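# Put earphones in chest drawer and close it

## Task

Place the coiled earphones inside the small chest's open drawer, then push the drawer closed, with the chest still standing upright at the end.

## Robot and tools

Robot: two Franka FR3 seven-joint arms, left_arm and right_arm, each with a Robotiq 2F-140 gripper and a wrist camera. Root links sit at (+0.034, +0.376, 0) m for left_arm and (+0.049, -0.340, 0) m for right_arm, both turned almost nothing about z. A camera stand is fixed behind the arms. left_arm's fingers have a hinge and can fold: only a grip on the outer quarter of each pad, near the tip, squeezes as commanded. Deeper grips may hold loosely, fail, or squeeze too hard. Fingertips pushed onto a surface fold easily unless the gripper is fully closed, so a move may run past the surface with little sign and spoil the next grip. right_arm's fingers are rigid.

Frame: everything uses the scene frame. Its origin is at table-top height, midway between the arms' nominal bases. +x points out over the table, +y toward left_arm, +z up. Results print end_effector_position (m) and end_effector_quat_wxyz in this frame. That position is the point between the pads when closed. Fingertips reach about 33 mm past it for gaps up to 40 mm, and about 9 mm when fully open. Fingers point along the gripper's +z and close along its y. Printed values can be off by a few cm, more at long reach. A large turn of the gripper can swing the elbow.

Row layout (shared by execute_actions and move): one flat list of 18 numbers, each in [-1, 1], always covering both arms. Order: left dx, dy, dz, rx, ry, rz, left gripper position, force_limit, speed; then the same nine for the right arm. The six pose numbers are offsets, not poses. They count from that arm's Hand target as it stands when the action or move begins, along the scene axes. 1.0 equals 0.6 m or 180 degrees. rx, ry, rz form one rotation vector, turning about the Hand target position. Six zeros re-request the current Hand target. The three gripper numbers are absolute commands, not offsets; resend the previous ones to leave a gripper unchanged, because 0 is itself a command. Each control step, the controller limits the request to 70 mm and 16 degrees from the measured pose. Hand target is the last commanded pose after that limit. A gripper can settle short of it; the next command, even all zeros, asks again, or you can add the missing distance.

Tools:
- execute_actions(actions, cameras): actions is a list of actions. Each action is 1 to 15 rows, one per 1/30 s step; a short action repeats its last row. Every row counts from the action's start, not the previous row, so repeating an offset in a new action moves further. An empty list returns camera images and fuller status. cameras: list of names, ["all"], or [].
- move(target, speed, blend, blocking, cameras): target is one 18-number row or up to 15 rows. All rows are offsets from the Hand targets at the move's start, not chained. Paths are straight, avoid nothing, and all end together within 10 s. speed is in m/s, 0.002 to 2, default 0.25. blend is a corner radius in m; 0 stops at each row. First-row gripper numbers are sent at the start; later rows' gripper numbers are sent on arrival, at rest. blocking=false returns after about 0.5 s while the move continues. The result adds a move: line with done, off_target, moving, held or fault, plus limits=paced (clipped) or limits=held (steps withheld). Faster moves stray more and hit harder.
- wait(seconds 0 to 10); stop() brakes a running move; zoom_image(camera, region [x0, y0, x1, y1] in pixels, each side at most 504); clear_fault(arm: left_arm or right_arm); read_manual(section) gives only licence text; finished_scene(scene: the current scene's number) ends the scene for good.

Cameras: cam_high, cam_low, cam_left_wrist, cam_right_wrist, each 672x504.

Gripper: position +1 is open to 140 mm; pads meet near -0.8; -1 closes until blocked. force_limit at a slow close: about 14 N at -1, 40 N at 0, 58 N at +1. speed: about 30 mm/s at -1, 140 at 0, 250 at +1; a fast close grips much harder (around 64 N at speed 0, 116 N at +1). Both start at +1. After closing, check object_status: 0 moving, 1 stopped while opening, 2 stopped while closing (a grip), 3 reached the request or pads met. It can lag 0.2 to 1.7 s. position_measured is in counts: 3 open, about 75 = 100 mm, 139 = 60 mm, 200 = 20 mm, 230 = pads touching. To tighten, raise force_limit and change position, e.g. -1 to -0.98. To loosen, open and close slowly.

Result lines: Hand target, Tool commands, joint positions and velocities (within noise means still), Joint torques, External joint torques (push-back against outside forces, includes held weight and friction), Flange force (gripper's force on surroundings along its own x y z, noisy, includes held weight), step readings of end_effector_position, and Wrist depth: a 7x7 grid of distances ahead of each wrist camera, row by row from top left, '-' meaning no reading. MOTOR HOT warns of heating from holding loads, stretched poses or pushing; an OVER-TEMPERATURE FAULT brakes that arm for 30 to 60 s or more.

Faults: an arm stops if contact torque hits a joint limit (35, 35, 32, 30, 12, 12, 12 N m from waist to wrist roll), if outside force reaches 40 N (held weight included), or if a joint exceeds its range or speed. It then stays stopped until clear_fault; after a force fault, release the grip first if it pins the arm. To end a push, command the Hand target back past the gripper.

Avoid: grippers, housings or wrist cameras touching each other (not checked by the controller, and a press can fail the scene); dropping the earphones or releasing them while moving; anything falling or being left off the table; slamming the drawer, tipping the chest, or hard hits on fixed or heavy objects; hard grips on parts still resting on something. Loose objects may occasionally get nudged by an outside push.

Each tool is called after "Request:" as name([rows], argument=value, ...), one row to a line, values as JSON.

## Session

Request:
execute_actions(actions=[])

Scene clock: 0.00 s.
left_arm: end_effector_position=(+0.6848, -0.1527, +0.4043) position_measured=3 object_status=3 end_effector_quat_wxyz=(+0.051, -0.234, +0.898, -0.370) | right_arm: end_effector_position=(+0.0871, -0.8830, +0.1533) position_measured=3 object_status=3 end_effector_quat_wxyz=(+0.251, +0.914, -0.284, -0.142)
Joint positions: left_arm=[-0.375 0.361 -0.17 -1.439 -0.515 2.387 0.756] | right_arm=[-1.309 -0.068 0.01 -2.459 -0.913 2.483 -1.569]
Joint velocities: within noise
Joint torques (N m): no reading
External joint torques (N m): no reading
Flange force (N): no reading
Wrist depth (mm): cam_left_wrist=[- 2854 - 640 535 464 406 / 3037 2820 787 677 547 475 414 / - 3037 - 689 576 494 238 / - 136 2442 713 591 519 125 / - 2961 2467 1974 612 522 113 / 2547 3076 2854 2007 632 537 473 / 2493 - 2134 2024 1781 551 484] | cam_right_wrist=[195 211 233 1092 1277 1461 1771 / 205 221 248 1187 1351 1682 2050 / 215 235 265 310 1508 1812 2069 / 222 148 282 331 1612 - 132 / - 148 306 360 456 2164 118 / 264 287 332 397 491 2513 2269 / 280 309 363 440 554 2361 2460]
Hand target: left_arm +0.6848, -0.1527, +0.4043; +0.051, -0.234, +0.898, -0.370 | right_arm +0.0871, -0.8830, +0.1533; +0.251, +0.914, -0.284, -0.142
Tool commands: left_gripper/position=+1.0 left_gripper/force_limit=+1.0 left_gripper/speed=+1.0 right_gripper/position=+1.0 right_gripper/force_limit=+1.0 right_gripper/speed=+1.0

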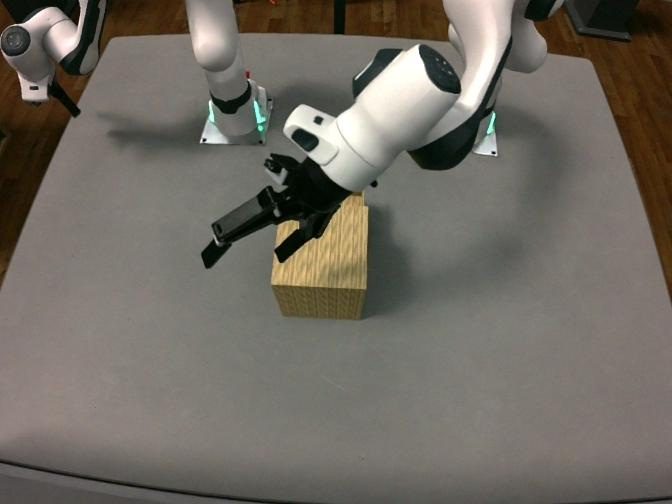

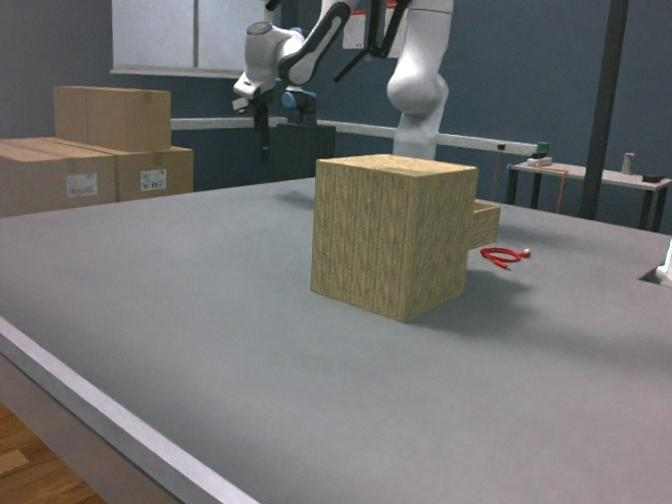

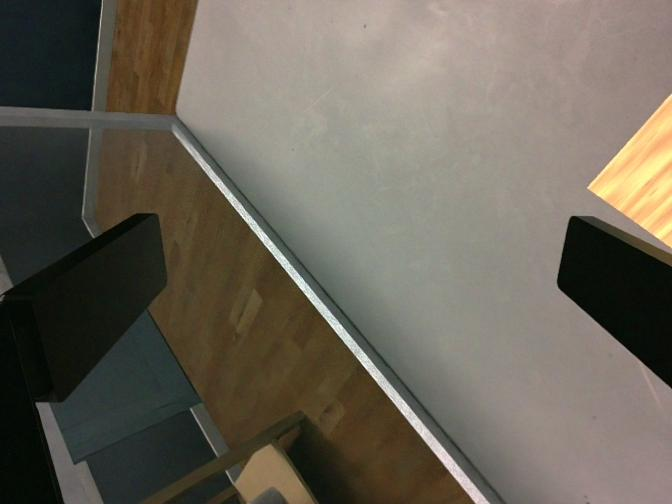

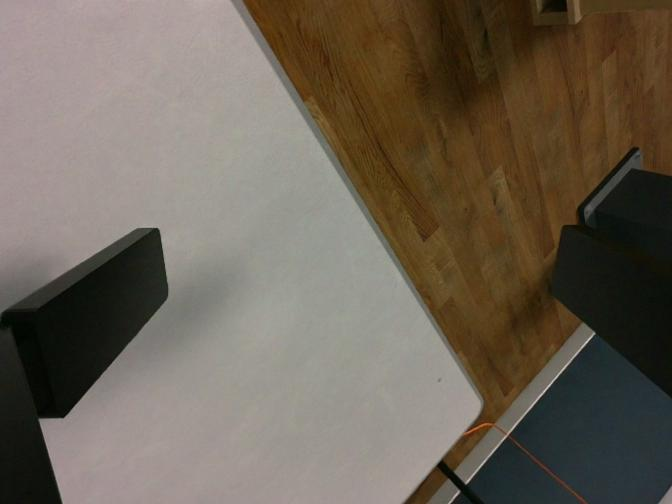

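Request:
move(target=[-0.45,0.75,0.12,0.243,0.034,-0.154,1,1,1,0,0,0,0,0,0,1,1,1], cameras=["all"])

Scene clock: 4.10 s.
left_arm: end_effector_position=(+0.4159, +0.2960, +0.4759) position_measured=3 object_status=3 end_effector_quat_wxyz=(-0.001, -0.004, +1.000, -0.002) | right_arm: end_effector_position=(+0.0871, -0.8830, +0.1533) position_measured=3 object_status=3 end_effector_quat_wxyz=(+0.251, +0.914, -0.284, -0.142)
Joint positions: left_arm=[-0.227 -0.454 0.06 -1.867 0.023 1.414 1.331] | right_arm=[-1.309 -0.068 0.01 -2.459 -0.913 2.483 -1.569]
Joint velocities: left_arm=[0.001 0 0 0 0 -0.001 0.008] | right_arm=[within noise]
Joint torques (N m): left_arm=[-0.49 -14.62 -0.74 23.63 0.9 2.26 0.14] | right_arm=[-0.85 -27.75 -0.22 21.55 0.76 1.92 0.06]
External joint torques (N m): left_arm=[-0.45 -0.12 0.55 0.94 0.13 -0.19 0.14] | right_arm=[-0.89 -1.08 -0.16 0.42 0.08 0.02 0.01]
Flange force (N): left_arm=[-2.1 0.5 -3.8] | right_arm=[-2.2 0.9 -1.7]
Wrist depth (mm): cam_left_wrist=[551 550 551 550 551 550 555 / 510 569 583 583 578 586 594 / 525 536 615 615 606 603 633 / 406 147 647 656 617 - 123 / - 563 689 691 711 697 113 / 752 750 724 750 740 - 762 / 798 798 798 811 - 772 790] | cam_right_wrist=[196 210 233 1118 1299 1443 1284 / 204 222 248 1224 1359 1635 1932 / 214 235 264 311 1489 1826 2185 / 223 147 285 329 1670 1812 132 / - 147 307 358 457 2205 118 / 264 286 332 396 491 2851 - / 279 309 360 439 546 - -]
Hand target: left_arm +0.4148, +0.2973, +0.4763; -0.001, -0.001, +1.000, -0.001 | right_arm +0.0871, -0.8830, +0.1533; +0.251, +0.914, -0.284, -0.142
Off the commanded pose: left_arm 0.002 m, 0 deg | right_arm 0.000 m, 0 deg.
move: done

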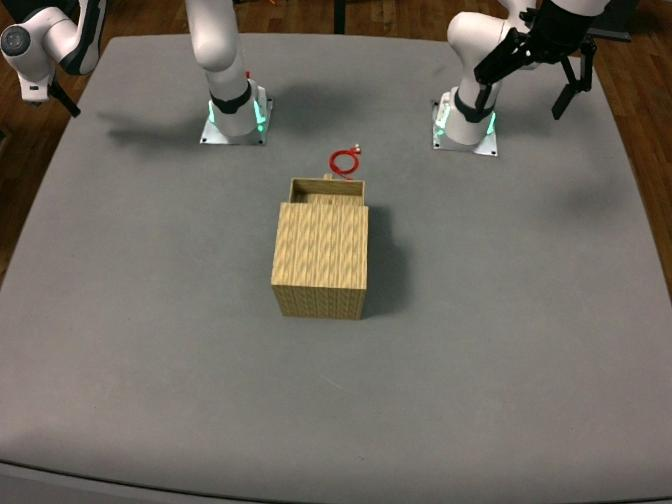

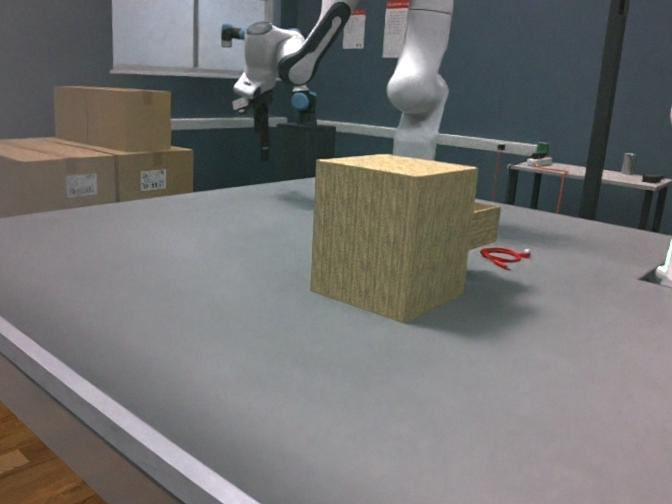

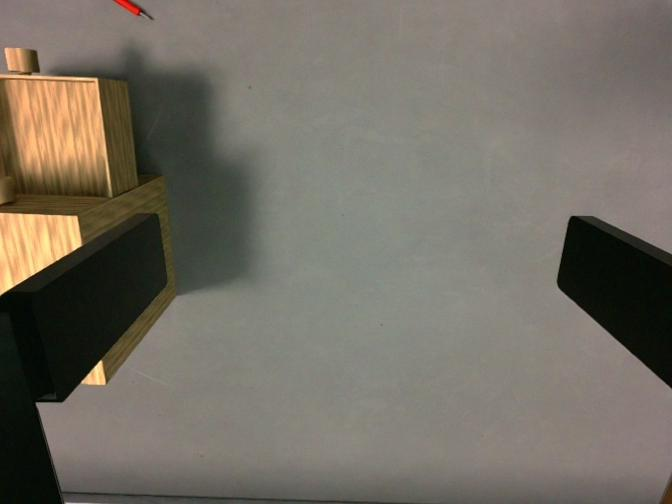

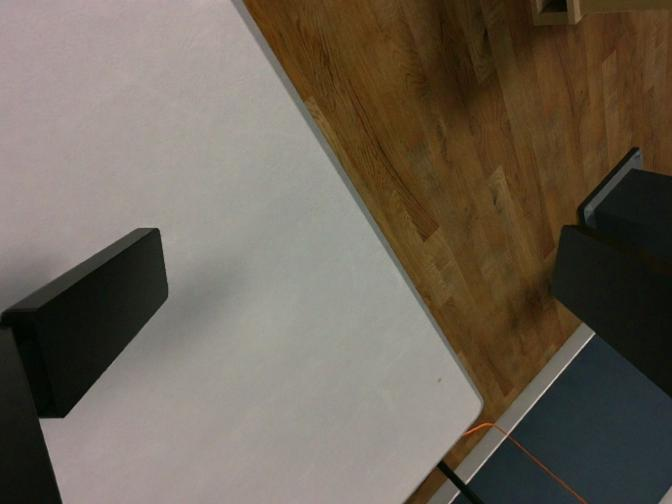

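Request:
move(target=[-0.2,-0.45,0.05,0,0,0,1,1,1,0,0,0,0,0,0,1,1,1], cameras=["all"])

Scene clock: 7.17 s.
left_arm: end_effector_position=(+0.2956, +0.0278, +0.5069) position_measured=3 object_status=3 end_effector_quat_wxyz=(+0.002, +0.002, +1.000, -0.001) | right_arm: end_effector_position=(+0.0871, -0.8830, +0.1533) position_measured=3 object_status=3 end_effector_quat_wxyz=(+0.251, +0.914, -0.284, -0.142)
Joint positions: left_arm=[-0.226 -0.333 -0.48 -1.629 -0.155 1.337 0.792] | right_arm=[-1.309 -0.068 0.01 -2.459 -0.913 2.483 -1.569]
Joint velocities: left_arm=[0.001 -0.002 -0.001 0 0 0 -0.006] | right_arm=[within noise]
Joint torques (N m): left_arm=[0.59 -13.79 4.33 23.52 0.3 2.32 -0.2] | right_arm=[-0.83 -27.74 -0.24 21.53 0.76 1.93 0.04]
External joint torques (N m): left_arm=[0.57 0.56 -0.25 1.98 -0.44 -0.18 -0.2] | right_arm=[-0.7 -0.92 -0.01 0.2 0.08 0.02 -0.01]
Flange force (N): left_arm=[-4.4 -6.5 -9.6] | right_arm=[-2.2 0.4 -1.7]
Wrist depth (mm): cam_left_wrist=[579 588 588 574 586 582 578 / 598 617 618 617 617 618 614 / 656 647 575 637 632 645 654 / - 136 600 600 701 675 132 / - 724 486 497 707 759 113 / - 795 517 515 782 784 803 / - 825 874 782 825 871 840] | cam_right_wrist=[195 210 233 1097 1237 1612 1812 / 204 221 248 1211 1383 1682 1998 / 215 235 265 312 1498 1855 2087 / 221 148 284 328 1579 1948 132 / - 147 306 360 431 2205 118 / 262 288 331 398 489 2337 - / 279 309 363 442 562 - -]
Hand target: left_arm +0.2948, +0.0273, +0.5063; -0.001, -0.001, +1.000, -0.001 | right_arm +0.0871, -0.8830, +0.1533; +0.251, +0.914, -0.284, -0.142
Off the commanded pose: left_arm 0.001 m, 0 deg | right_arm 0.000 m, 0 deg.
move: done

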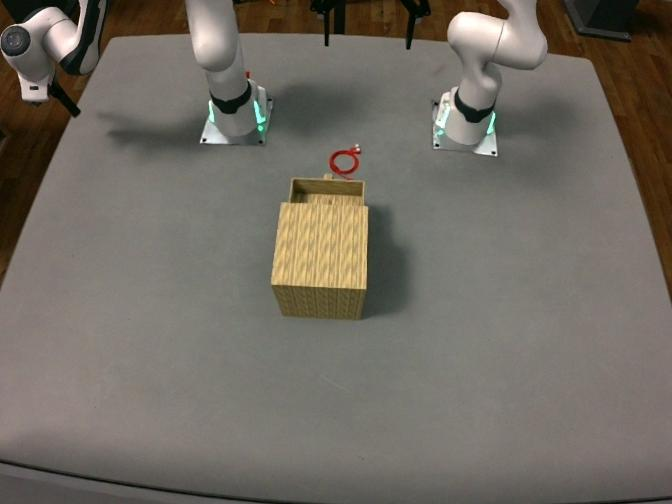

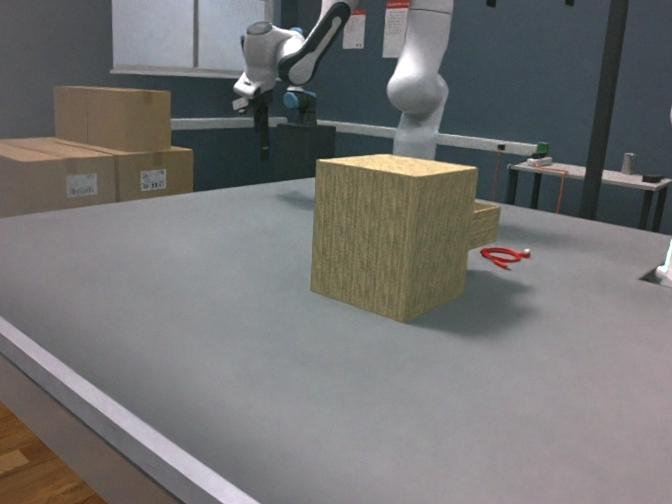

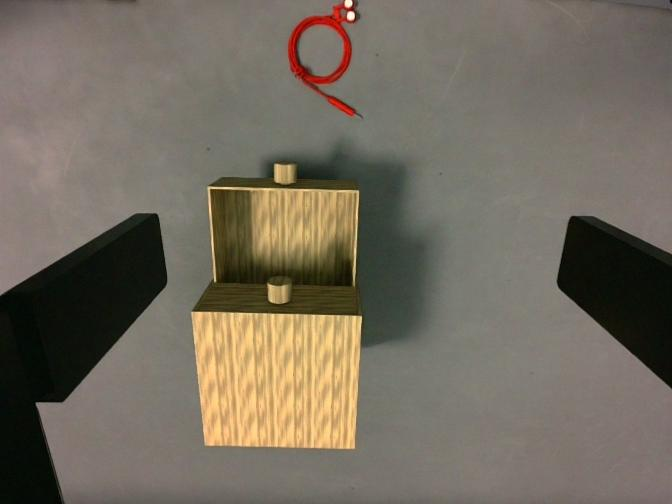

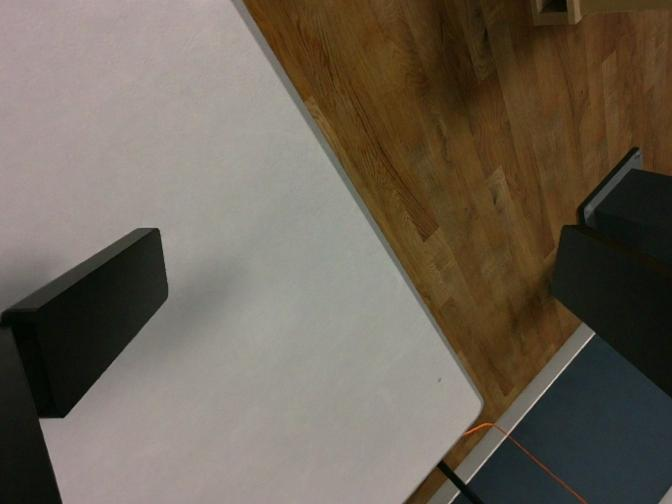

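Request:
move(target=[-0.175,0.013,-0.51,0,0,0,-0.44,-0.5,0,0,0,0,0,0,0,1,1,1], cameras=["cam_left_wrist","cam_high"])

Scene clock: 11.10 s.
left_arm: end_effector_position=(+0.1898, +0.0357, +0.2014) position_measured=185 object_status=3 end_effector_quat_wxyz=(+0.000, +0.002, +1.000, +0.000) | right_arm: end_effector_position=(+0.0871, -0.8830, +0.1533) position_measured=3 object_status=3 end_effector_quat_wxyz=(+0.251, +0.914, -0.284, -0.142)
Joint positions: left_arm=[-0.377 -0.652 -0.656 -2.615 -0.426 2.033 0.787] | right_arm=[-1.309 -0.068 0.01 -2.459 -0.913 2.483 -1.569]
Joint velocities: left_arm=[-0.001 -0.001 0 0 -0.001 0.004 0] | right_arm=[within noise]
Joint torques (N m): left_arm=[0.53 -5.18 8.78 23.24 0.28 2.83 -0.19] | right_arm=[-0.82 -27.73 -0.17 21.57 0.76 1.93 0.03]
External joint torques (N m): left_arm=[0.57 0.93 0.05 1.07 -0.4 0.35 -0.19] | right_arm=[-0.8 -1.13 -0.05 0.38 0.08 0.03 -0.02]
Flange force (N): left_arm=[-3.6 -6.2 0.5] | right_arm=[-2.3 0.8 -2.0]
Wrist depth (mm): cam_left_wrist=[303 303 304 306 303 304 301 / 320 320 320 317 319 319 318 / 338 341 339 337 338 336 340 / - 357 349 134 153 353 356 / - - 90 379 90 90 375 / - 71 - 401 - - - / - - - 280 - - -] | cam_right_wrist=[195 210 233 1118 1299 1461 1798 / 205 221 248 1175 1383 1646 2033 / 214 234 263 308 1528 1798 2125 / 221 148 285 330 1590 1885 133 / - 147 307 357 433 2164 118 / 264 286 333 398 490 2626 - / 280 310 363 434 551 - -]
Hand target: left_arm +0.1898, +0.0351, +0.2003; -0.001, -0.001, +1.000, -0.001 | right_arm +0.0871, -0.8830, +0.1533; +0.251, +0.914, -0.284, -0.142
Off the commanded pose: left_arm 0.001 m, 0 deg | right_arm 0.000 m, 0 deg.
move: done
Images, in order (width x height): cam_high 672x504, cam_left_wrist 672x504.

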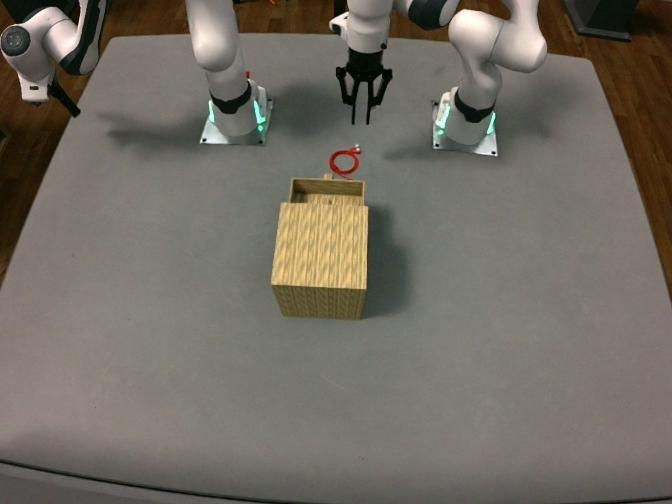

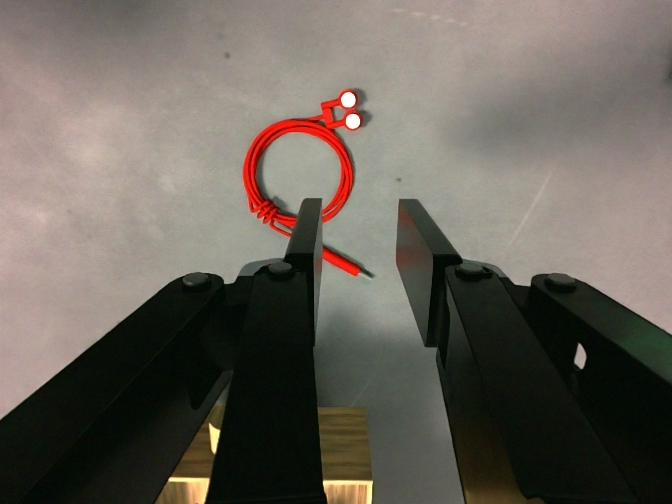

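Request:
move([
  [0,0.13,0,0,0,0,-1,-1,0,0,0,0,0,0,0,1,1,1],
  [0,0.13,-0.258,0,0,0,-1,-1,0,0,0,0,0,0,0,1,1,1],
], blend=[0.04,0], cameras=["cam_left_wrist"])

Request:
move(target=[0,0,-0.015,0,0,0,-1,-1,0,0,0,0,0,0,0,1,1,1], speed=0.03)

Scene clock: 13.90 s.
left_arm: end_effector_position=(+0.1892, +0.1138, +0.0456) position_measured=233 object_status=3 end_effector_quat_wxyz=(-0.002, -0.005, +1.000, -0.001) | right_arm: end_effector_position=(+0.0871, -0.8830, +0.1533) position_measured=3 object_status=3 end_effector_quat_wxyz=(+0.251, +0.914, -0.284, -0.142)
Joint positions: left_arm=[-0.423 -0.473 -0.706 -2.991 -0.56 2.544 0.907] | right_arm=[-1.309 -0.068 0.01 -2.459 -0.913 2.483 -1.569]
Joint velocities: left_arm=[-0.001 0.002 0 -0.001 0 0.004 0.001] | right_arm=[within noise]
Joint torques (N m): left_arm=[0.41 -6.75 5.11 18.86 0.44 2.88 0.18] | right_arm=[-0.84 -27.71 -0.24 21.58 0.76 1.93 0.05]
External joint torques (N m): left_arm=[0.46 0.79 0.4 2.05 0.01 0.43 0.18] | right_arm=[-0.84 -1.08 -0.14 0.43 0.08 0.03 0]
Flange force (N): left_arm=[-6.9 -7.3 4.6] | right_arm=[-2.1 0.9 -1.7]
Wrist depth (mm): cam_left_wrist=[- 163 162 163 162 162 161 / 171 169 171 171 171 171 169 / 182 180 180 180 180 180 180 / 192 192 190 110 186 191 190 / 202 200 84 79 79 94 200 / - - 72 63 - 74 66 / - - - - - - -] | cam_right_wrist=[195 210 234 1124 1284 1470 1771 / 204 222 248 1175 1383 1670 1981 / 214 235 265 310 1489 1812 2205 / 222 148 283 335 1719 1948 133 / - 147 305 358 439 2248 118 / 263 286 332 399 490 2626 - / 279 310 365 440 555 - -]
Hand target: left_arm +0.1898, +0.1131, +0.0455; -0.001, -0.001, +1.000, -0.001 | right_arm +0.0871, -0.8830, +0.1533; +0.251, +0.914, -0.284, -0.142
Off the commanded pose: left_arm 0.001 m, 0 deg | right_arm 0.000 m, 0 deg.
move: done; blend cut to 0.039 m at target 1
Images, in order (width x height): cam_left_wrist 672x504.

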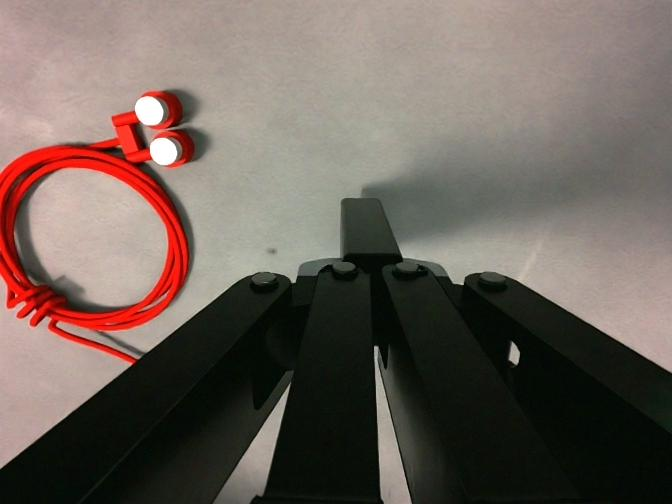

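Scene clock: 14.93 s.
left_arm: end_effector_position=(+0.1896, +0.1127, +0.0372) position_measured=233 object_status=3 end_effector_quat_wxyz=(-0.001, -0.004, +1.000, -0.001) | right_arm: end_effector_position=(+0.0871, -0.8830, +0.1533) position_measured=3 object_status=3 end_effector_quat_wxyz=(+0.251, +0.914, -0.284, -0.142)
Joint positions: left_arm=[-0.414 -0.431 -0.719 -2.992 -0.56 2.59 0.907] | right_arm=[-1.309 -0.068 0.01 -2.459 -0.913 2.483 -1.569]
Joint velocities: left_arm=[-0.001 0 0.001 0.001 -0.001 0.004 0.001] | right_arm=[within noise]
Joint torques (N m): left_arm=[0.64 -7.29 4.28 17.6 0.38 2.82 0.1] | right_arm=[-0.83 -27.75 -0.19 21.52 0.75 1.93 0.03]
External joint torques (N m): left_arm=[0.59 0.87 -0.19 1.3 -0.01 0.35 0.1] | right_arm=[-0.8 -1 -0.06 0.24 0.07 0.02 -0.02]
Flange force (N): left_arm=[-5.8 -7.0 6.5] | right_arm=[-2.4 0.6 -1.7]
Wrist depth (mm): cam_left_wrist=[155 155 155 154 154 154 154 / 161 160 162 162 162 162 160 / 172 171 172 172 171 171 171 / 182 181 180 121 178 182 181 / 190 189 84 79 79 94 191 / - - 72 63 - 74 66 / - - - - - - -] | cam_right_wrist=[196 210 233 1097 1291 1443 1784 / 204 222 248 1199 1367 1623 1981 / 214 234 264 310 1489 1885 2033 / 221 148 284 331 1635 1870 133 / - 147 306 362 419 2144 118 / 264 286 330 398 491 2435 - / 278 308 355 448 551 - -]
Hand target: left_arm +0.1898, +0.1131, +0.0365; -0.001, -0.001, +1.000, -0.001 | right_arm +0.0871, -0.8830, +0.1533; +0.251, +0.914, -0.284, -0.142
Off the commanded pose: left_arm 0.001 m, 0 deg | right_arm 0.000 m, 0 deg.
move: done

Request:
move(target=[0,0,-0.006,0,0,0,-1,-1,0,0,0,0,0,0,0,1,1,1], speed=0.02)

Request:
move(target=[0,0,-0.005,0,0,0,-1,-1,0,0,0,0,0,0,0,1,1,1], speed=0.02, cameras=["cam_left_wrist"])

Scene clock: 16.00 s.
left_arm: end_effector_position=(+0.1896, +0.1126, +0.0337) position_measured=233 object_status=3 end_effector_quat_wxyz=(-0.001, -0.003, +1.000, -0.002) | right_arm: end_effector_position=(+0.0871, -0.8830, +0.1533) position_measured=3 object_status=3 end_effector_quat_wxyz=(+0.251, +0.914, -0.284, -0.142)
Joint positions: left_arm=[-0.409 -0.414 -0.725 -2.993 -0.56 2.608 0.907] | right_arm=[-1.309 -0.068 0.01 -2.459 -0.913 2.483 -1.569]
Joint velocities: left_arm=[-0.001 -0.001 0 0.002 -0.001 0.005 0.001] | right_arm=[within noise]
Joint torques (N m): left_arm=[0.64 -7.48 4.15 17.22 0.48 2.83 0.03] | right_arm=[-0.82 -27.75 -0.22 21.54 0.76 1.93 0.02]
External joint torques (N m): left_arm=[0.66 0.97 -0.13 1.1 0.09 0.36 0.03] | right_arm=[-0.81 -1.04 -0.12 0.34 0.09 0.02 -0.03]
Flange force (N): left_arm=[-6.1 -7.0 7.3] | right_arm=[-2.3 0.8 -1.8]
Wrist depth (mm): cam_left_wrist=[152 151 151 151 151 150 150 / 158 158 159 159 160 159 157 / - 165 169 166 168 168 167 / 181 179 177 121 176 178 177 / 190 186 84 79 79 94 186 / - - 72 63 - 74 66 / - - - - - - -] | cam_right_wrist=[196 210 233 1108 1291 1443 1784 / 204 221 247 1193 1375 1658 2106 / 215 234 266 298 1528 1840 2125 / 221 148 283 330 1646 1900 133 / - 147 308 361 456 2687 118 / 264 286 332 400 496 2569 - / 281 308 362 443 547 2314 -]
Hand target: left_arm +0.1898, +0.1131, +0.0329; -0.001, -0.001, +1.000, -0.001 | right_arm +0.0871, -0.8830, +0.1533; +0.251, +0.914, -0.284, -0.142
Off the commanded pose: left_arm 0.001 m, 0 deg | right_arm 0.000 m, 0 deg.
move: done

Scene clock: 16.77 s.
left_arm: end_effector_position=(+0.1894, +0.1126, +0.0327) position_measured=233 object_status=3 end_effector_quat_wxyz=(-0.001, -0.003, +1.000, -0.001) | right_arm: end_effector_position=(+0.0871, -0.8830, +0.1533) position_measured=3 object_status=3 end_effector_quat_wxyz=(+0.251, +0.914, -0.284, -0.142)
Joint positions: left_arm=[-0.407 -0.41 -0.728 -2.993 -0.559 2.612 0.907] | right_arm=[-1.309 -0.068 0.01 -2.459 -0.913 2.483 -1.569]
Joint torques (N m): left_arm=[0.07 -7.27 4.22 17.36 0.11 2.79 0.01] | right_arm=[-0.84 -27.74 -0.23 21.56 0.76 1.93 0.03]
External joint torques (N m): left_arm=[0.06 1.24 -0.07 1.29 -0.28 0.31 0.01] | right_arm=[-0.84 -1.01 -0.13 0.25 0.08 0.01 -0.02]
External joint torques when the fault began: left_arm=[0.93 4.86 -0.66 0.51 -0.32 1.82 0.04]
Flange force (N): left_arm=[-4.0 -6.6 7.4] | right_arm=[-2.4 0.7 -1.7]
Flange force when the fault began (N): left_arm=[-14.1 -18.0 35.0]
Wrist depth (mm): cam_left_wrist=[150 150 150 150 150 150 150 / 157 156 159 159 158 158 157 / 168 164 168 166 167 166 167 / 178 178 176 121 175 176 177 / 189 185 84 79 79 94 186 / - - 72 63 - 74 66 / - - - - - - -] | cam_right_wrist=[195 210 231 1108 1291 1425 1798 / 204 221 247 1193 1367 1623 2106 / 215 236 264 309 1479 1870 2144 / 222 148 284 331 1623 1964 133 / - 147 308 358 460 2248 118 / 264 286 332 398 490 2626 - / 280 309 362 439 551 - -]
Hand target: left_arm +0.1894, +0.1126, +0.0327; -0.001, -0.003, +1.000, -0.001 (not the last commanded pose) | right_arm +0.0871, -0.8830, +0.1533; +0.251, +0.914, -0.284, -0.142
Tool commands: left_gripper/position=-1.0 left_gripper/force_limit=-1.0 left_gripper/speed=+0.003922 right_gripper/position=+1.0 right_gripper/force_limit=+1.0 right_gripper/speed=+1.0
Off the commanded pose: left_arm 0.003 m, 0 deg | right_arm 0.000 m, 0 deg.
FORCE FAULT: contact force on the left arm reached its limit, and that arm stopped. The contact can be on any part of that arm, not only on its tool. That arm's remaining commands of this call were not run. That arm is still stopped at the end of this call. While its stop runs, that arm takes no new command, but execute_actions still moves its gripper.
CLEAR FAULT: the left arm stays stopped (Reflex) until you call clear_fault(arm="left_arm").
move: fault (left_arm)
Images, in order (width x height): cam_left_wrist 672x504.

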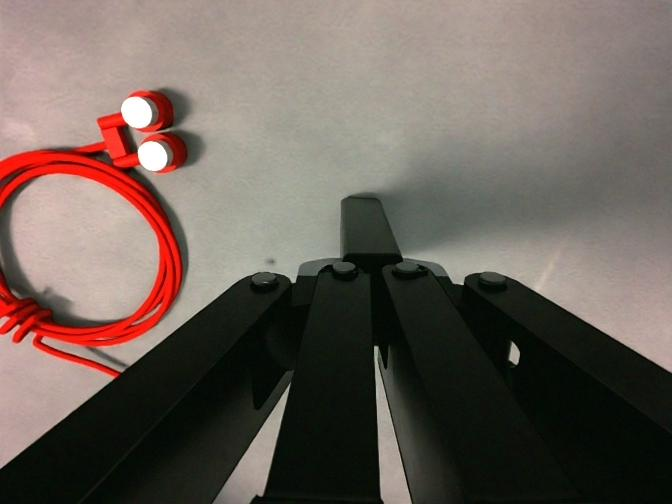

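Request:
clear_fault(arm="left_arm")

Request:
move([
  [0,0,0.06,0,0,0,-1,-1,0,0,0,0,0,0,0,1,1,1],
  [0.001,-0.124,0.06,0,0,0,-0.44,-1,0,0,0,0,0,0,0,1,1,1],
], cameras=["cam_left_wrist"])

Scene clock: 17.03 s.
left_arm: end_effector_position=(+0.1894, +0.1126, +0.0327) position_measured=233 object_status=3 end_effector_quat_wxyz=(-0.001, -0.003, +1.000, -0.001) | right_arm: end_effector_position=(+0.0871, -0.8830, +0.1533) position_measured=3 object_status=3 end_effector_quat_wxyz=(+0.251, +0.914, -0.284, -0.142)
Joint positions: left_arm=[-0.407 -0.41 -0.728 -2.993 -0.559 2.612 0.907] | right_arm=[-1.309 -0.068 0.01 -2.459 -0.913 2.483 -1.569]
Joint torques (N m): left_arm=[0.02 -7.29 4.26 17.34 0.08 2.79 0.02] | right_arm=[-0.81 -27.72 -0.17 21.56 0.76 1.93 0.02]
External joint torques (N m): left_arm=[0.05 1.24 -0.01 1.32 -0.3 0.33 0.02] | right_arm=[-0.65 -0.89 0.08 0.22 0.08 0.03 -0.03]
Flange force (N): left_arm=[-4.0 -6.4 7.3] | right_arm=[-2.0 0.5 -1.7]
Wrist depth (mm): cam_left_wrist=[151 150 150 150 150 150 149 / 157 155 158 158 158 158 157 / 168 164 167 165 167 167 166 / 178 178 176 121 173 174 177 / 187 184 84 79 79 90 185 / - - 72 63 - 74 66 / - - - - - - -] | cam_right_wrist=[196 210 234 1087 1284 1383 1744 / 204 222 248 1169 1375 1612 2050 / 214 235 265 310 1498 1757 2106 / 221 148 285 329 1646 1885 133 / - 147 304 360 1948 2185 118 / 264 286 333 400 489 2487 - / 279 311 362 439 551 2435 -]
Hand target: left_arm +0.1894, +0.1126, +0.0327; -0.001, -0.003, +1.000, -0.001 (not the last commanded pose) | right_arm +0.0871, -0.8830, +0.1533; +0.251, +0.914, -0.284, -0.142
Tool commands: left_gripper/position=-1.0 left_gripper/force_limit=-1.0 left_gripper/speed=+0.003922 right_gripper/position=+1.0 right_gripper/force_limit=+1.0 right_gripper/speed=+1.0
Off the commanded pose: left_arm 0.003 m, 0 deg | right_arm 0.000 m, 0 deg.
FORCE FAULT, CONTINUED: the left arm's stop, for the force fault that an earlier result reported, is over. The call counts as one of the actions that you can send in this scene. That arm's target is now where it stood when the stop ended, not its last command. That arm accepts commands again.
CLEAR FAULT: your call cleared the left arm's force fault. If the contact force or a joint's load stays at its limit, that arm stops again.

Scene clock: 20.20 s.
left_arm: end_effector_position=(+0.1896, +0.0391, +0.0683) position_measured=185 object_status=0 end_effector_quat_wxyz=(-0.002, +0.000, +1.000, +0.000) | right_arm: end_effector_position=(+0.0871, -0.8830, +0.1533) position_measured=3 object_status=3 end_effector_quat_wxyz=(+0.251, +0.914, -0.284, -0.142)
Joint positions: left_arm=[-0.294 -0.361 -0.859 -2.784 -0.462 2.488 0.767] | right_arm=[-1.309 -0.068 0.01 -2.459 -0.913 2.483 -1.569]
Joint torques (N m): left_arm=[0.56 -9.32 5.61 20.27 0.29 2.6 -0.27] | right_arm=[-0.83 -27.77 -0.23 21.54 0.76 1.92 0.03]
External joint torques (N m): left_arm=[0.59 0.27 -0.04 1.92 -0.16 0.11 -0.27] | right_arm=[-0.72 -0.97 -0.03 0.23 0.08 0.02 -0.02]
Flange force (N): left_arm=[-3.6 -7.4 1.2] | right_arm=[-2.2 0.5 -1.8]
Wrist depth (mm): cam_left_wrist=[183 183 183 183 183 182 181 / 193 194 193 191 193 194 192 / 204 204 202 202 204 203 202 / 217 217 115 211 154 213 215 / - - 90 228 90 90 222 / - 71 - 246 - - - / - - - 264 - - -] | cam_right_wrist=[194 210 232 1108 1277 1425 1812 / 204 221 248 1187 1367 1601 2069 / 214 236 265 308 1528 1855 2164 / 222 148 283 328 1658 1870 132 / - 147 307 358 453 2314 118 / 263 286 330 404 489 2460 - / 279 308 365 449 557 1900 2226]
Hand target: left_arm +0.1900, +0.0382, +0.0687; -0.001, -0.003, +1.000, -0.001 | right_arm +0.0871, -0.8830, +0.1533; +0.251, +0.914, -0.284, -0.142
Off the commanded pose: left_arm 0.001 m, 0 deg | right_arm 0.000 m, 0 deg.
move: done
Images, in order (width x height): cam_left_wrist 672x504.

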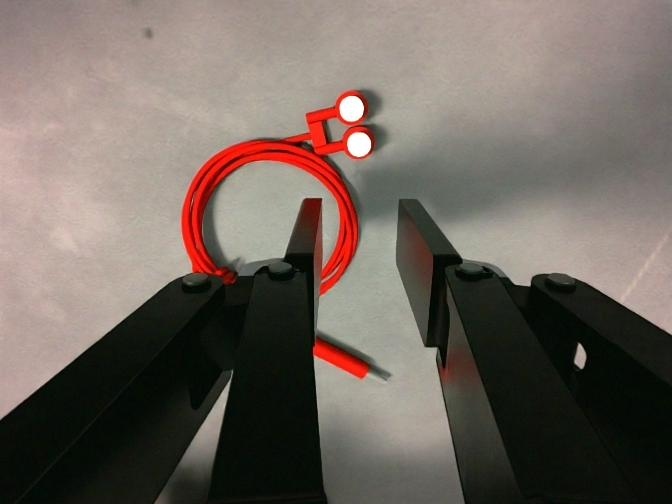

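Request:
move([
  [0,0,-0.0563,0,0,0,-0.44,-1,0,0,0,0,0,0,0,1,1,1],
  [0,0,-0.0563,0,0,0,-1,-0.7,-0.8,0,0,0,0,0,0,1,1,1],
], speed=0.1, cameras=["cam_left_wrist"])

Scene clock: 22.43 s.
left_arm: end_effector_position=(+0.1900, +0.0384, +0.0353) position_measured=224 object_status=0 end_effector_quat_wxyz=(-0.001, -0.001, +1.000, -0.001) | right_arm: end_effector_position=(+0.0871, -0.8830, +0.1533) position_measured=3 object_status=3 end_effector_quat_wxyz=(+0.251, +0.914, -0.284, -0.142)
Joint positions: left_arm=[-0.198 -0.236 -0.96 -2.801 -0.408 2.629 0.723] | right_arm=[-1.309 -0.068 0.01 -2.459 -0.913 2.483 -1.569]
Joint torques (N m): left_arm=[0.42 -9.68 3.9 18.1 0.22 2.72 -0.17] | right_arm=[-0.82 -27.75 -0.23 21.55 0.75 1.93 0.02]
External joint torques (N m): left_arm=[0.47 0.59 -0.14 1.23 -0.15 0.23 -0.17] | right_arm=[-0.86 -1.07 -0.17 0.35 0.08 0.02 -0.03]
Flange force (N): left_arm=[-3.3 -6.6 4.7] | right_arm=[-2.4 0.9 -1.8]
Wrist depth (mm): cam_left_wrist=[153 154 153 152 152 153 151 / 159 161 161 159 160 160 160 / 169 169 173 169 170 169 169 / 182 181 179 112 176 179 179 / 193 188 84 79 79 91 188 / - - 71 63 - 74 - / - - - - - - -] | cam_right_wrist=[195 211 234 1113 1257 1434 1757 / 203 222 247 1181 1391 1658 2033 / 214 235 264 310 1528 1900 2164 / 222 148 281 332 1612 1826 131 / - 147 307 360 460 2125 118 / 262 286 333 401 484 2626 - / 279 311 363 440 553 - -]
Hand target: left_arm +0.1900, +0.0382, +0.0350; -0.001, -0.003, +1.000, -0.001 | right_arm +0.0871, -0.8830, +0.1533; +0.251, +0.914, -0.284, -0.142
Off the commanded pose: left_arm 0.000 m, 0 deg | right_arm 0.000 m, 0 deg.
move: done
Images, in order (width x height): cam_left_wrist 672x504.

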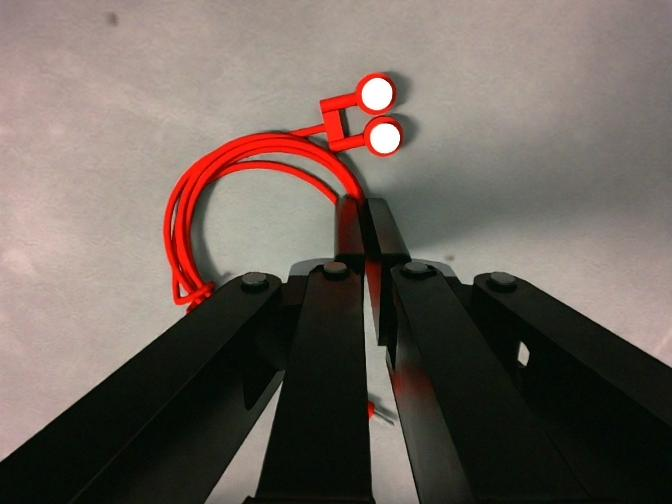

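Request:
move(target=[0,0,0.35,0,0,0,-1,-0.7,-0.8,0,0,0,0,0,0,1,1,1], speed=0.15, cameras=["all"])

Scene clock: 24.93 s.
left_arm: end_effector_position=(+0.1897, +0.0376, +0.2437) position_measured=224 object_status=2 end_effector_quat_wxyz=(-0.003, -0.002, +1.000, -0.002) | right_arm: end_effector_position=(+0.0871, -0.8830, +0.1533) position_measured=3 object_status=3 end_effector_quat_wxyz=(+0.251, +0.914, -0.284, -0.142)
Joint positions: left_arm=[-0.385 -0.692 -0.597 -2.541 -0.397 1.913 0.778] | right_arm=[-1.309 -0.068 0.01 -2.459 -0.913 2.483 -1.569]
Joint velocities: left_arm=[0 0 0 0 -0.001 -0.004 0.001] | right_arm=[within noise]
Joint torques (N m): left_arm=[0.04 -6.14 9.23 24.8 0.65 2.23 -0.06] | right_arm=[-0.81 -27.72 -0.2 21.54 0.75 1.94 0.02]
External joint torques (N m): left_arm=[0.03 -0.58 0.32 1.94 -0.05 -0.27 -0.06] | right_arm=[-0.64 -1.11 0.07 0.36 0.07 0.06 -0.04]
Flange force (N): left_arm=[-0.5 -2.1 -5.3] | right_arm=[-2.2 0.6 -2.1]
Wrist depth (mm): cam_left_wrist=[344 345 345 345 344 341 342 / 366 363 361 361 360 361 361 / 382 385 385 378 370 379 378 / 406 406 398 110 396 402 406 / 433 74 84 79 79 90 424 / - - 71 63 - 74 - / - - - - - - -] | cam_right_wrist=[195 210 233 1103 1257 1443 1798 / 205 222 249 1181 1408 1670 2164 / 214 234 264 310 1489 1798 2125 / 222 147 284 318 1670 1964 124 / - 147 303 359 451 2185 118 / 263 285 328 400 486 2626 - / 279 309 363 439 1757 2487 -]
Hand target: left_arm +0.1900, +0.0382, +0.2450; -0.001, -0.003, +1.000, -0.001 | right_arm +0.0871, -0.8830, +0.1533; +0.251, +0.914, -0.284, -0.142
Off the commanded pose: left_arm 0.001 m, 0 deg | right_arm 0.000 m, 0 deg.
move: done

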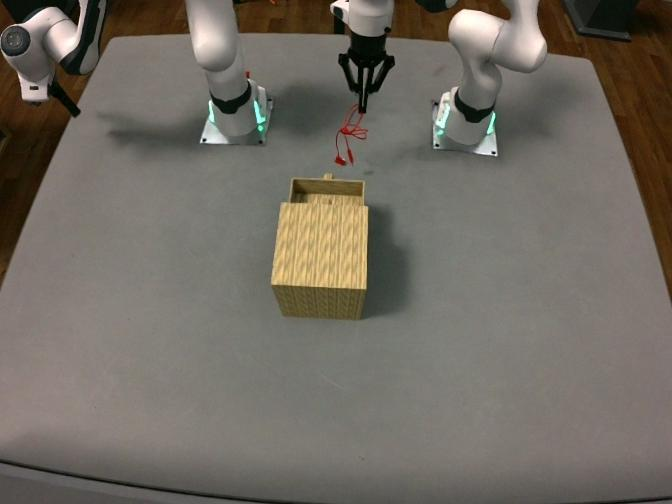

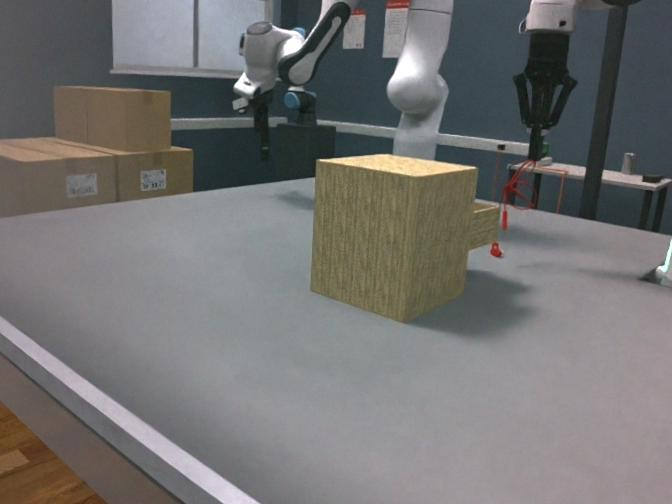

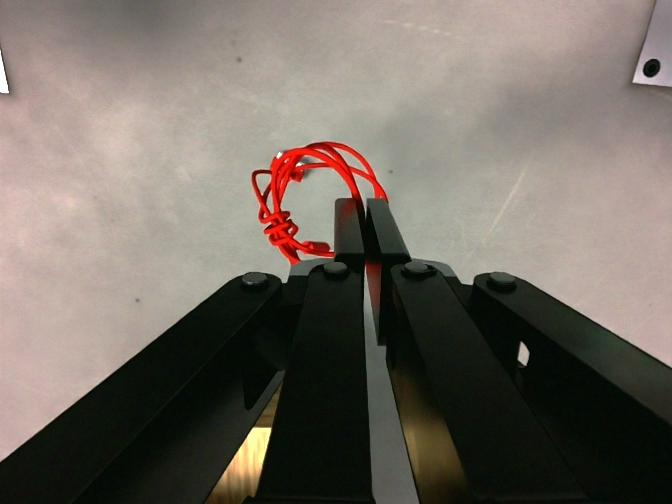

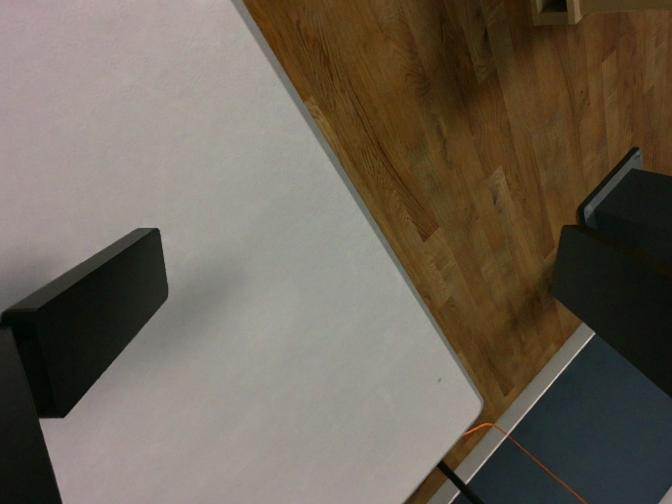

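Request:
move([
  [0,0,0.192,0,0,0,-1,-0.7,-0.8,0,0,0,0,0,0,1,1,1],
  [0.358,-0.097,0.192,0,0,0,-1,-0.7,-0.8,0,0,0,0,0,0,1,1,1],
], speed=0.2, blend=[0.05,0], cameras=["all"])

Scene clock: 27.70 s.
left_arm: end_effector_position=(+0.4053, -0.0201, +0.3607) position_measured=224 object_status=2 end_effector_quat_wxyz=(-0.001, -0.001, +1.000, -0.003) | right_arm: end_effector_position=(+0.0871, -0.8830, +0.1533) position_measured=3 object_status=3 end_effector_quat_wxyz=(+0.251, +0.914, -0.284, -0.142)
Joint positions: left_arm=[-0.182 -0.076 -0.548 -1.782 -0.045 1.72 0.786] | right_arm=[-1.309 -0.068 0.01 -2.459 -0.913 2.483 -1.569]
Joint velocities: left_arm=[-0.001 -0.001 0 0 0.002 -0.003 -0.005] | right_arm=[within noise]
Joint torques (N m): left_arm=[-0.23 -24.35 0.81 26.48 0.89 2.28 -0.21] | right_arm=[-0.85 -27.76 -0.25 21.54 0.76 1.92 0.02]
External joint torques (N m): left_arm=[-0.3 1.03 -0.48 1.97 0.16 -0.22 -0.21] | right_arm=[-0.76 -1.11 -0.06 0.32 0.08 0.02 -0.03]
Flange force (N): left_arm=[-7.6 -9.6 -6.3] | right_arm=[-2.4 0.7 -2.0]
Wrist depth (mm): cam_left_wrist=[447 449 447 445 446 438 443 / 469 470 400 394 458 472 472 / 500 501 417 408 485 499 499 / 529 526 347 110 435 530 524 / 555 74 84 79 79 91 556 / - - 71 63 - 74 - / - - - - - - -] | cam_right_wrist=[195 210 233 1108 1270 1408 1798 / 204 222 247 1199 1181 2015 2033 / 215 235 265 309 1498 1812 2106 / 221 148 285 331 1670 2033 132 / - 148 297 365 455 2205 118 / 262 287 330 400 488 2718 2385 / 280 310 362 434 546 - -]
Hand target: left_arm +0.4048, -0.0200, +0.3602; -0.001, -0.003, +1.000, -0.001 | right_arm +0.0871, -0.8830, +0.1533; +0.251, +0.914, -0.284, -0.142
Off the commanded pose: left_arm 0.001 m, 0 deg | right_arm 0.000 m, 0 deg.
move: done

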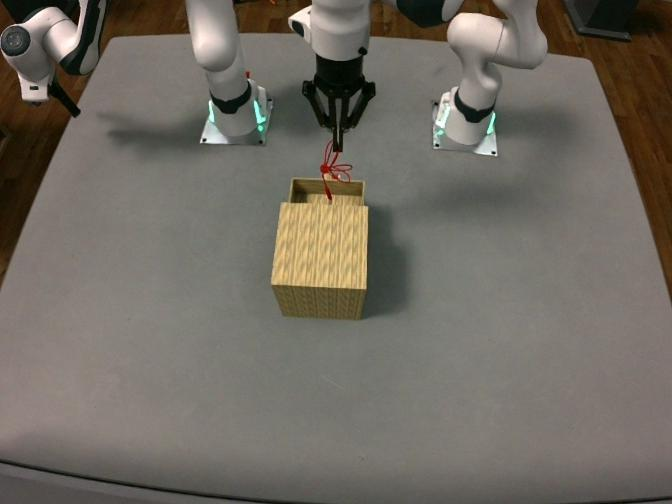

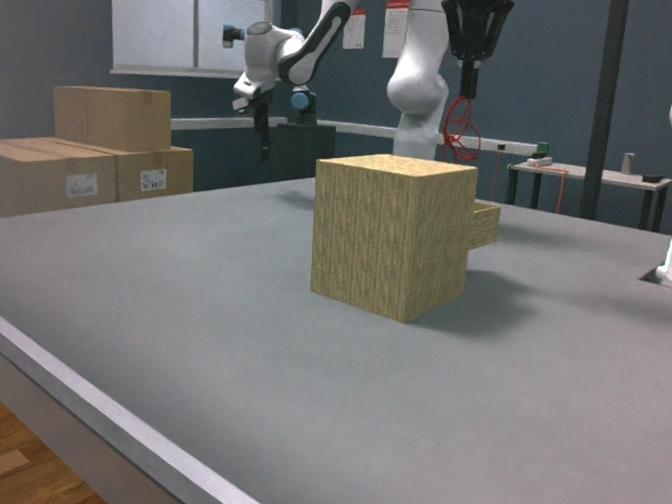

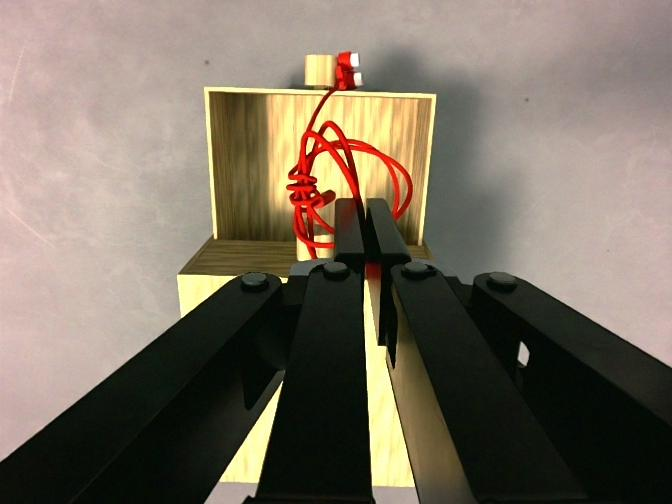

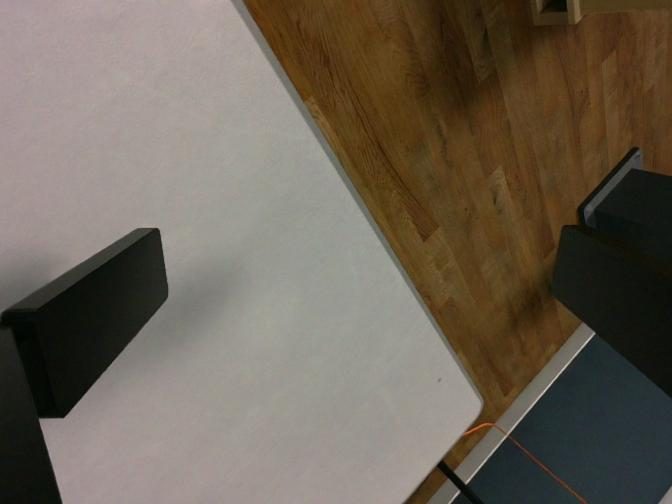

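Request:
wait(seconds=1.5, cameras=["all"])

Scene clock: 29.50 s.
left_arm: end_effector_position=(+0.4053, -0.0200, +0.3607) position_measured=224 object_status=2 end_effector_quat_wxyz=(-0.001, -0.001, +1.000, -0.003) | right_arm: end_effector_position=(+0.0871, -0.8830, +0.1533) position_measured=3 object_status=3 end_effector_quat_wxyz=(+0.251, +0.914, -0.284, -0.142)
Joint positions: left_arm=[-0.182 -0.076 -0.548 -1.782 -0.045 1.72 0.784] | right_arm=[-1.309 -0.068 0.01 -2.459 -0.913 2.483 -1.569]
Joint torques (N m): left_arm=[-0.2 -24.35 0.93 26.49 0.84 2.33 -0.19] | right_arm=[-0.85 -27.74 -0.24 21.52 0.76 1.93 0.02]
External joint torques (N m): left_arm=[-0.13 0.98 -0.2 2.05 0.11 -0.16 -0.19] | right_arm=[-0.79 -0.97 -0.08 0.22 0.08 0.02 -0.03]
Flange force (N): left_arm=[-7.7 -9.1 -6.4] | right_arm=[-2.4 0.6 -1.7]
Wrist depth (mm): cam_left_wrist=[446 445 444 446 445 446 446 / 478 471 401 397 459 474 470 / 502 492 421 410 489 497 492 / 533 528 345 109 438 529 525 / 564 74 84 79 79 91 556 / - - 71 63 - 74 - / - - - - - - -] | cam_right_wrist=[196 211 233 1087 1217 1528 1784 / 204 221 248 1187 1391 1658 1964 / 213 235 262 310 1518 1840 2069 / 222 148 285 329 1694 1916 133 / - 147 307 361 458 2292 118 / 264 286 332 397 489 2513 - / 279 310 360 466 549 2626 2185]
Hand target: left_arm +0.4048, -0.0200, +0.3602; -0.001, -0.003, +1.000, -0.001 | right_arm +0.0871, -0.8830, +0.1533; +0.251, +0.914, -0.284, -0.142
Tool commands: left_gripper/position=-1.0 left_gripper/force_limit=-0.7 left_gripper/speed=-0.8 right_gripper/position=+1.0 right_gripper/force_limit=+1.0 right_gripper/speed=+1.0
Off the commanded pose: left_arm 0.001 m, 0 deg | right_arm 0.000 m, 0 deg.
wait: 1.50 s; at rest from the start

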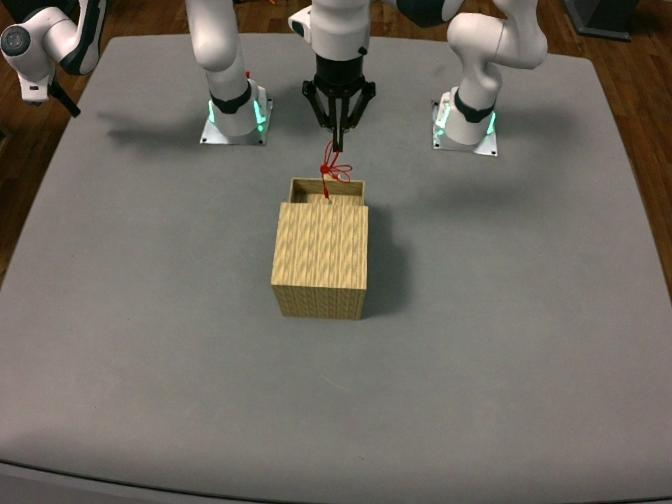

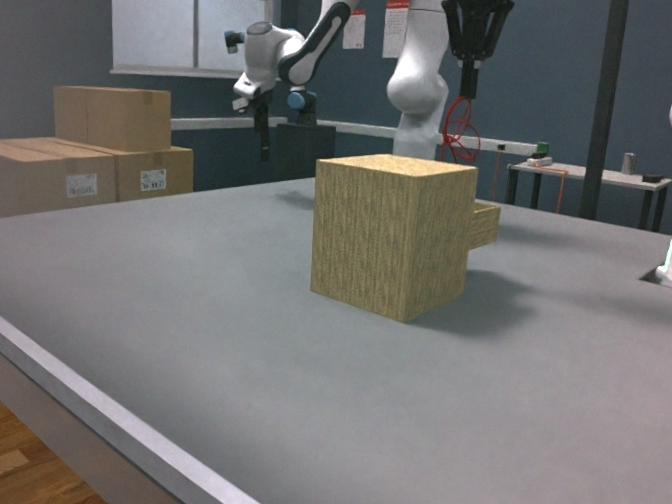

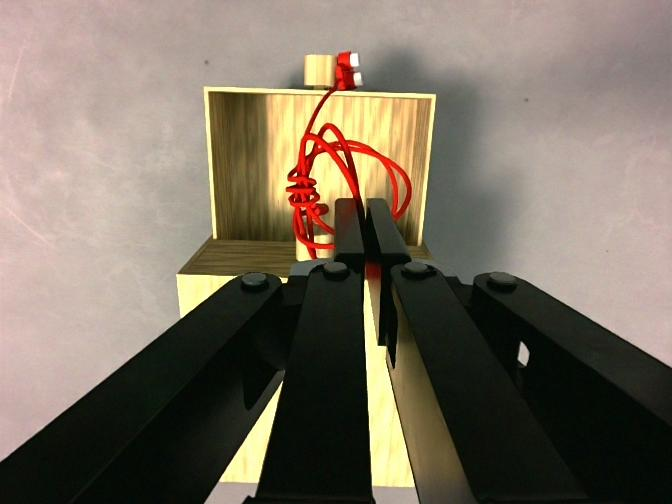

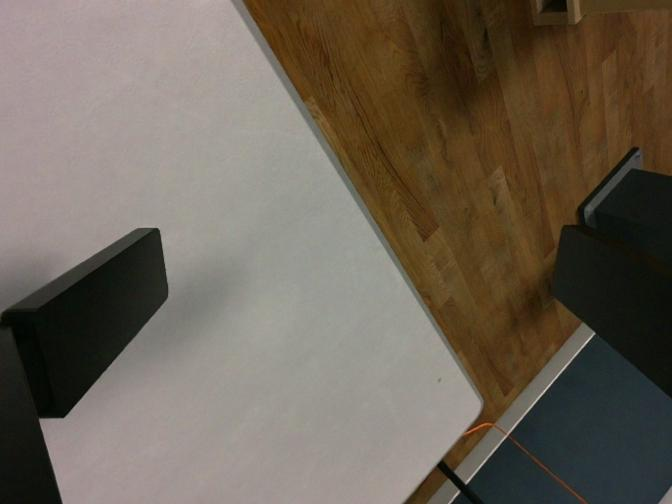

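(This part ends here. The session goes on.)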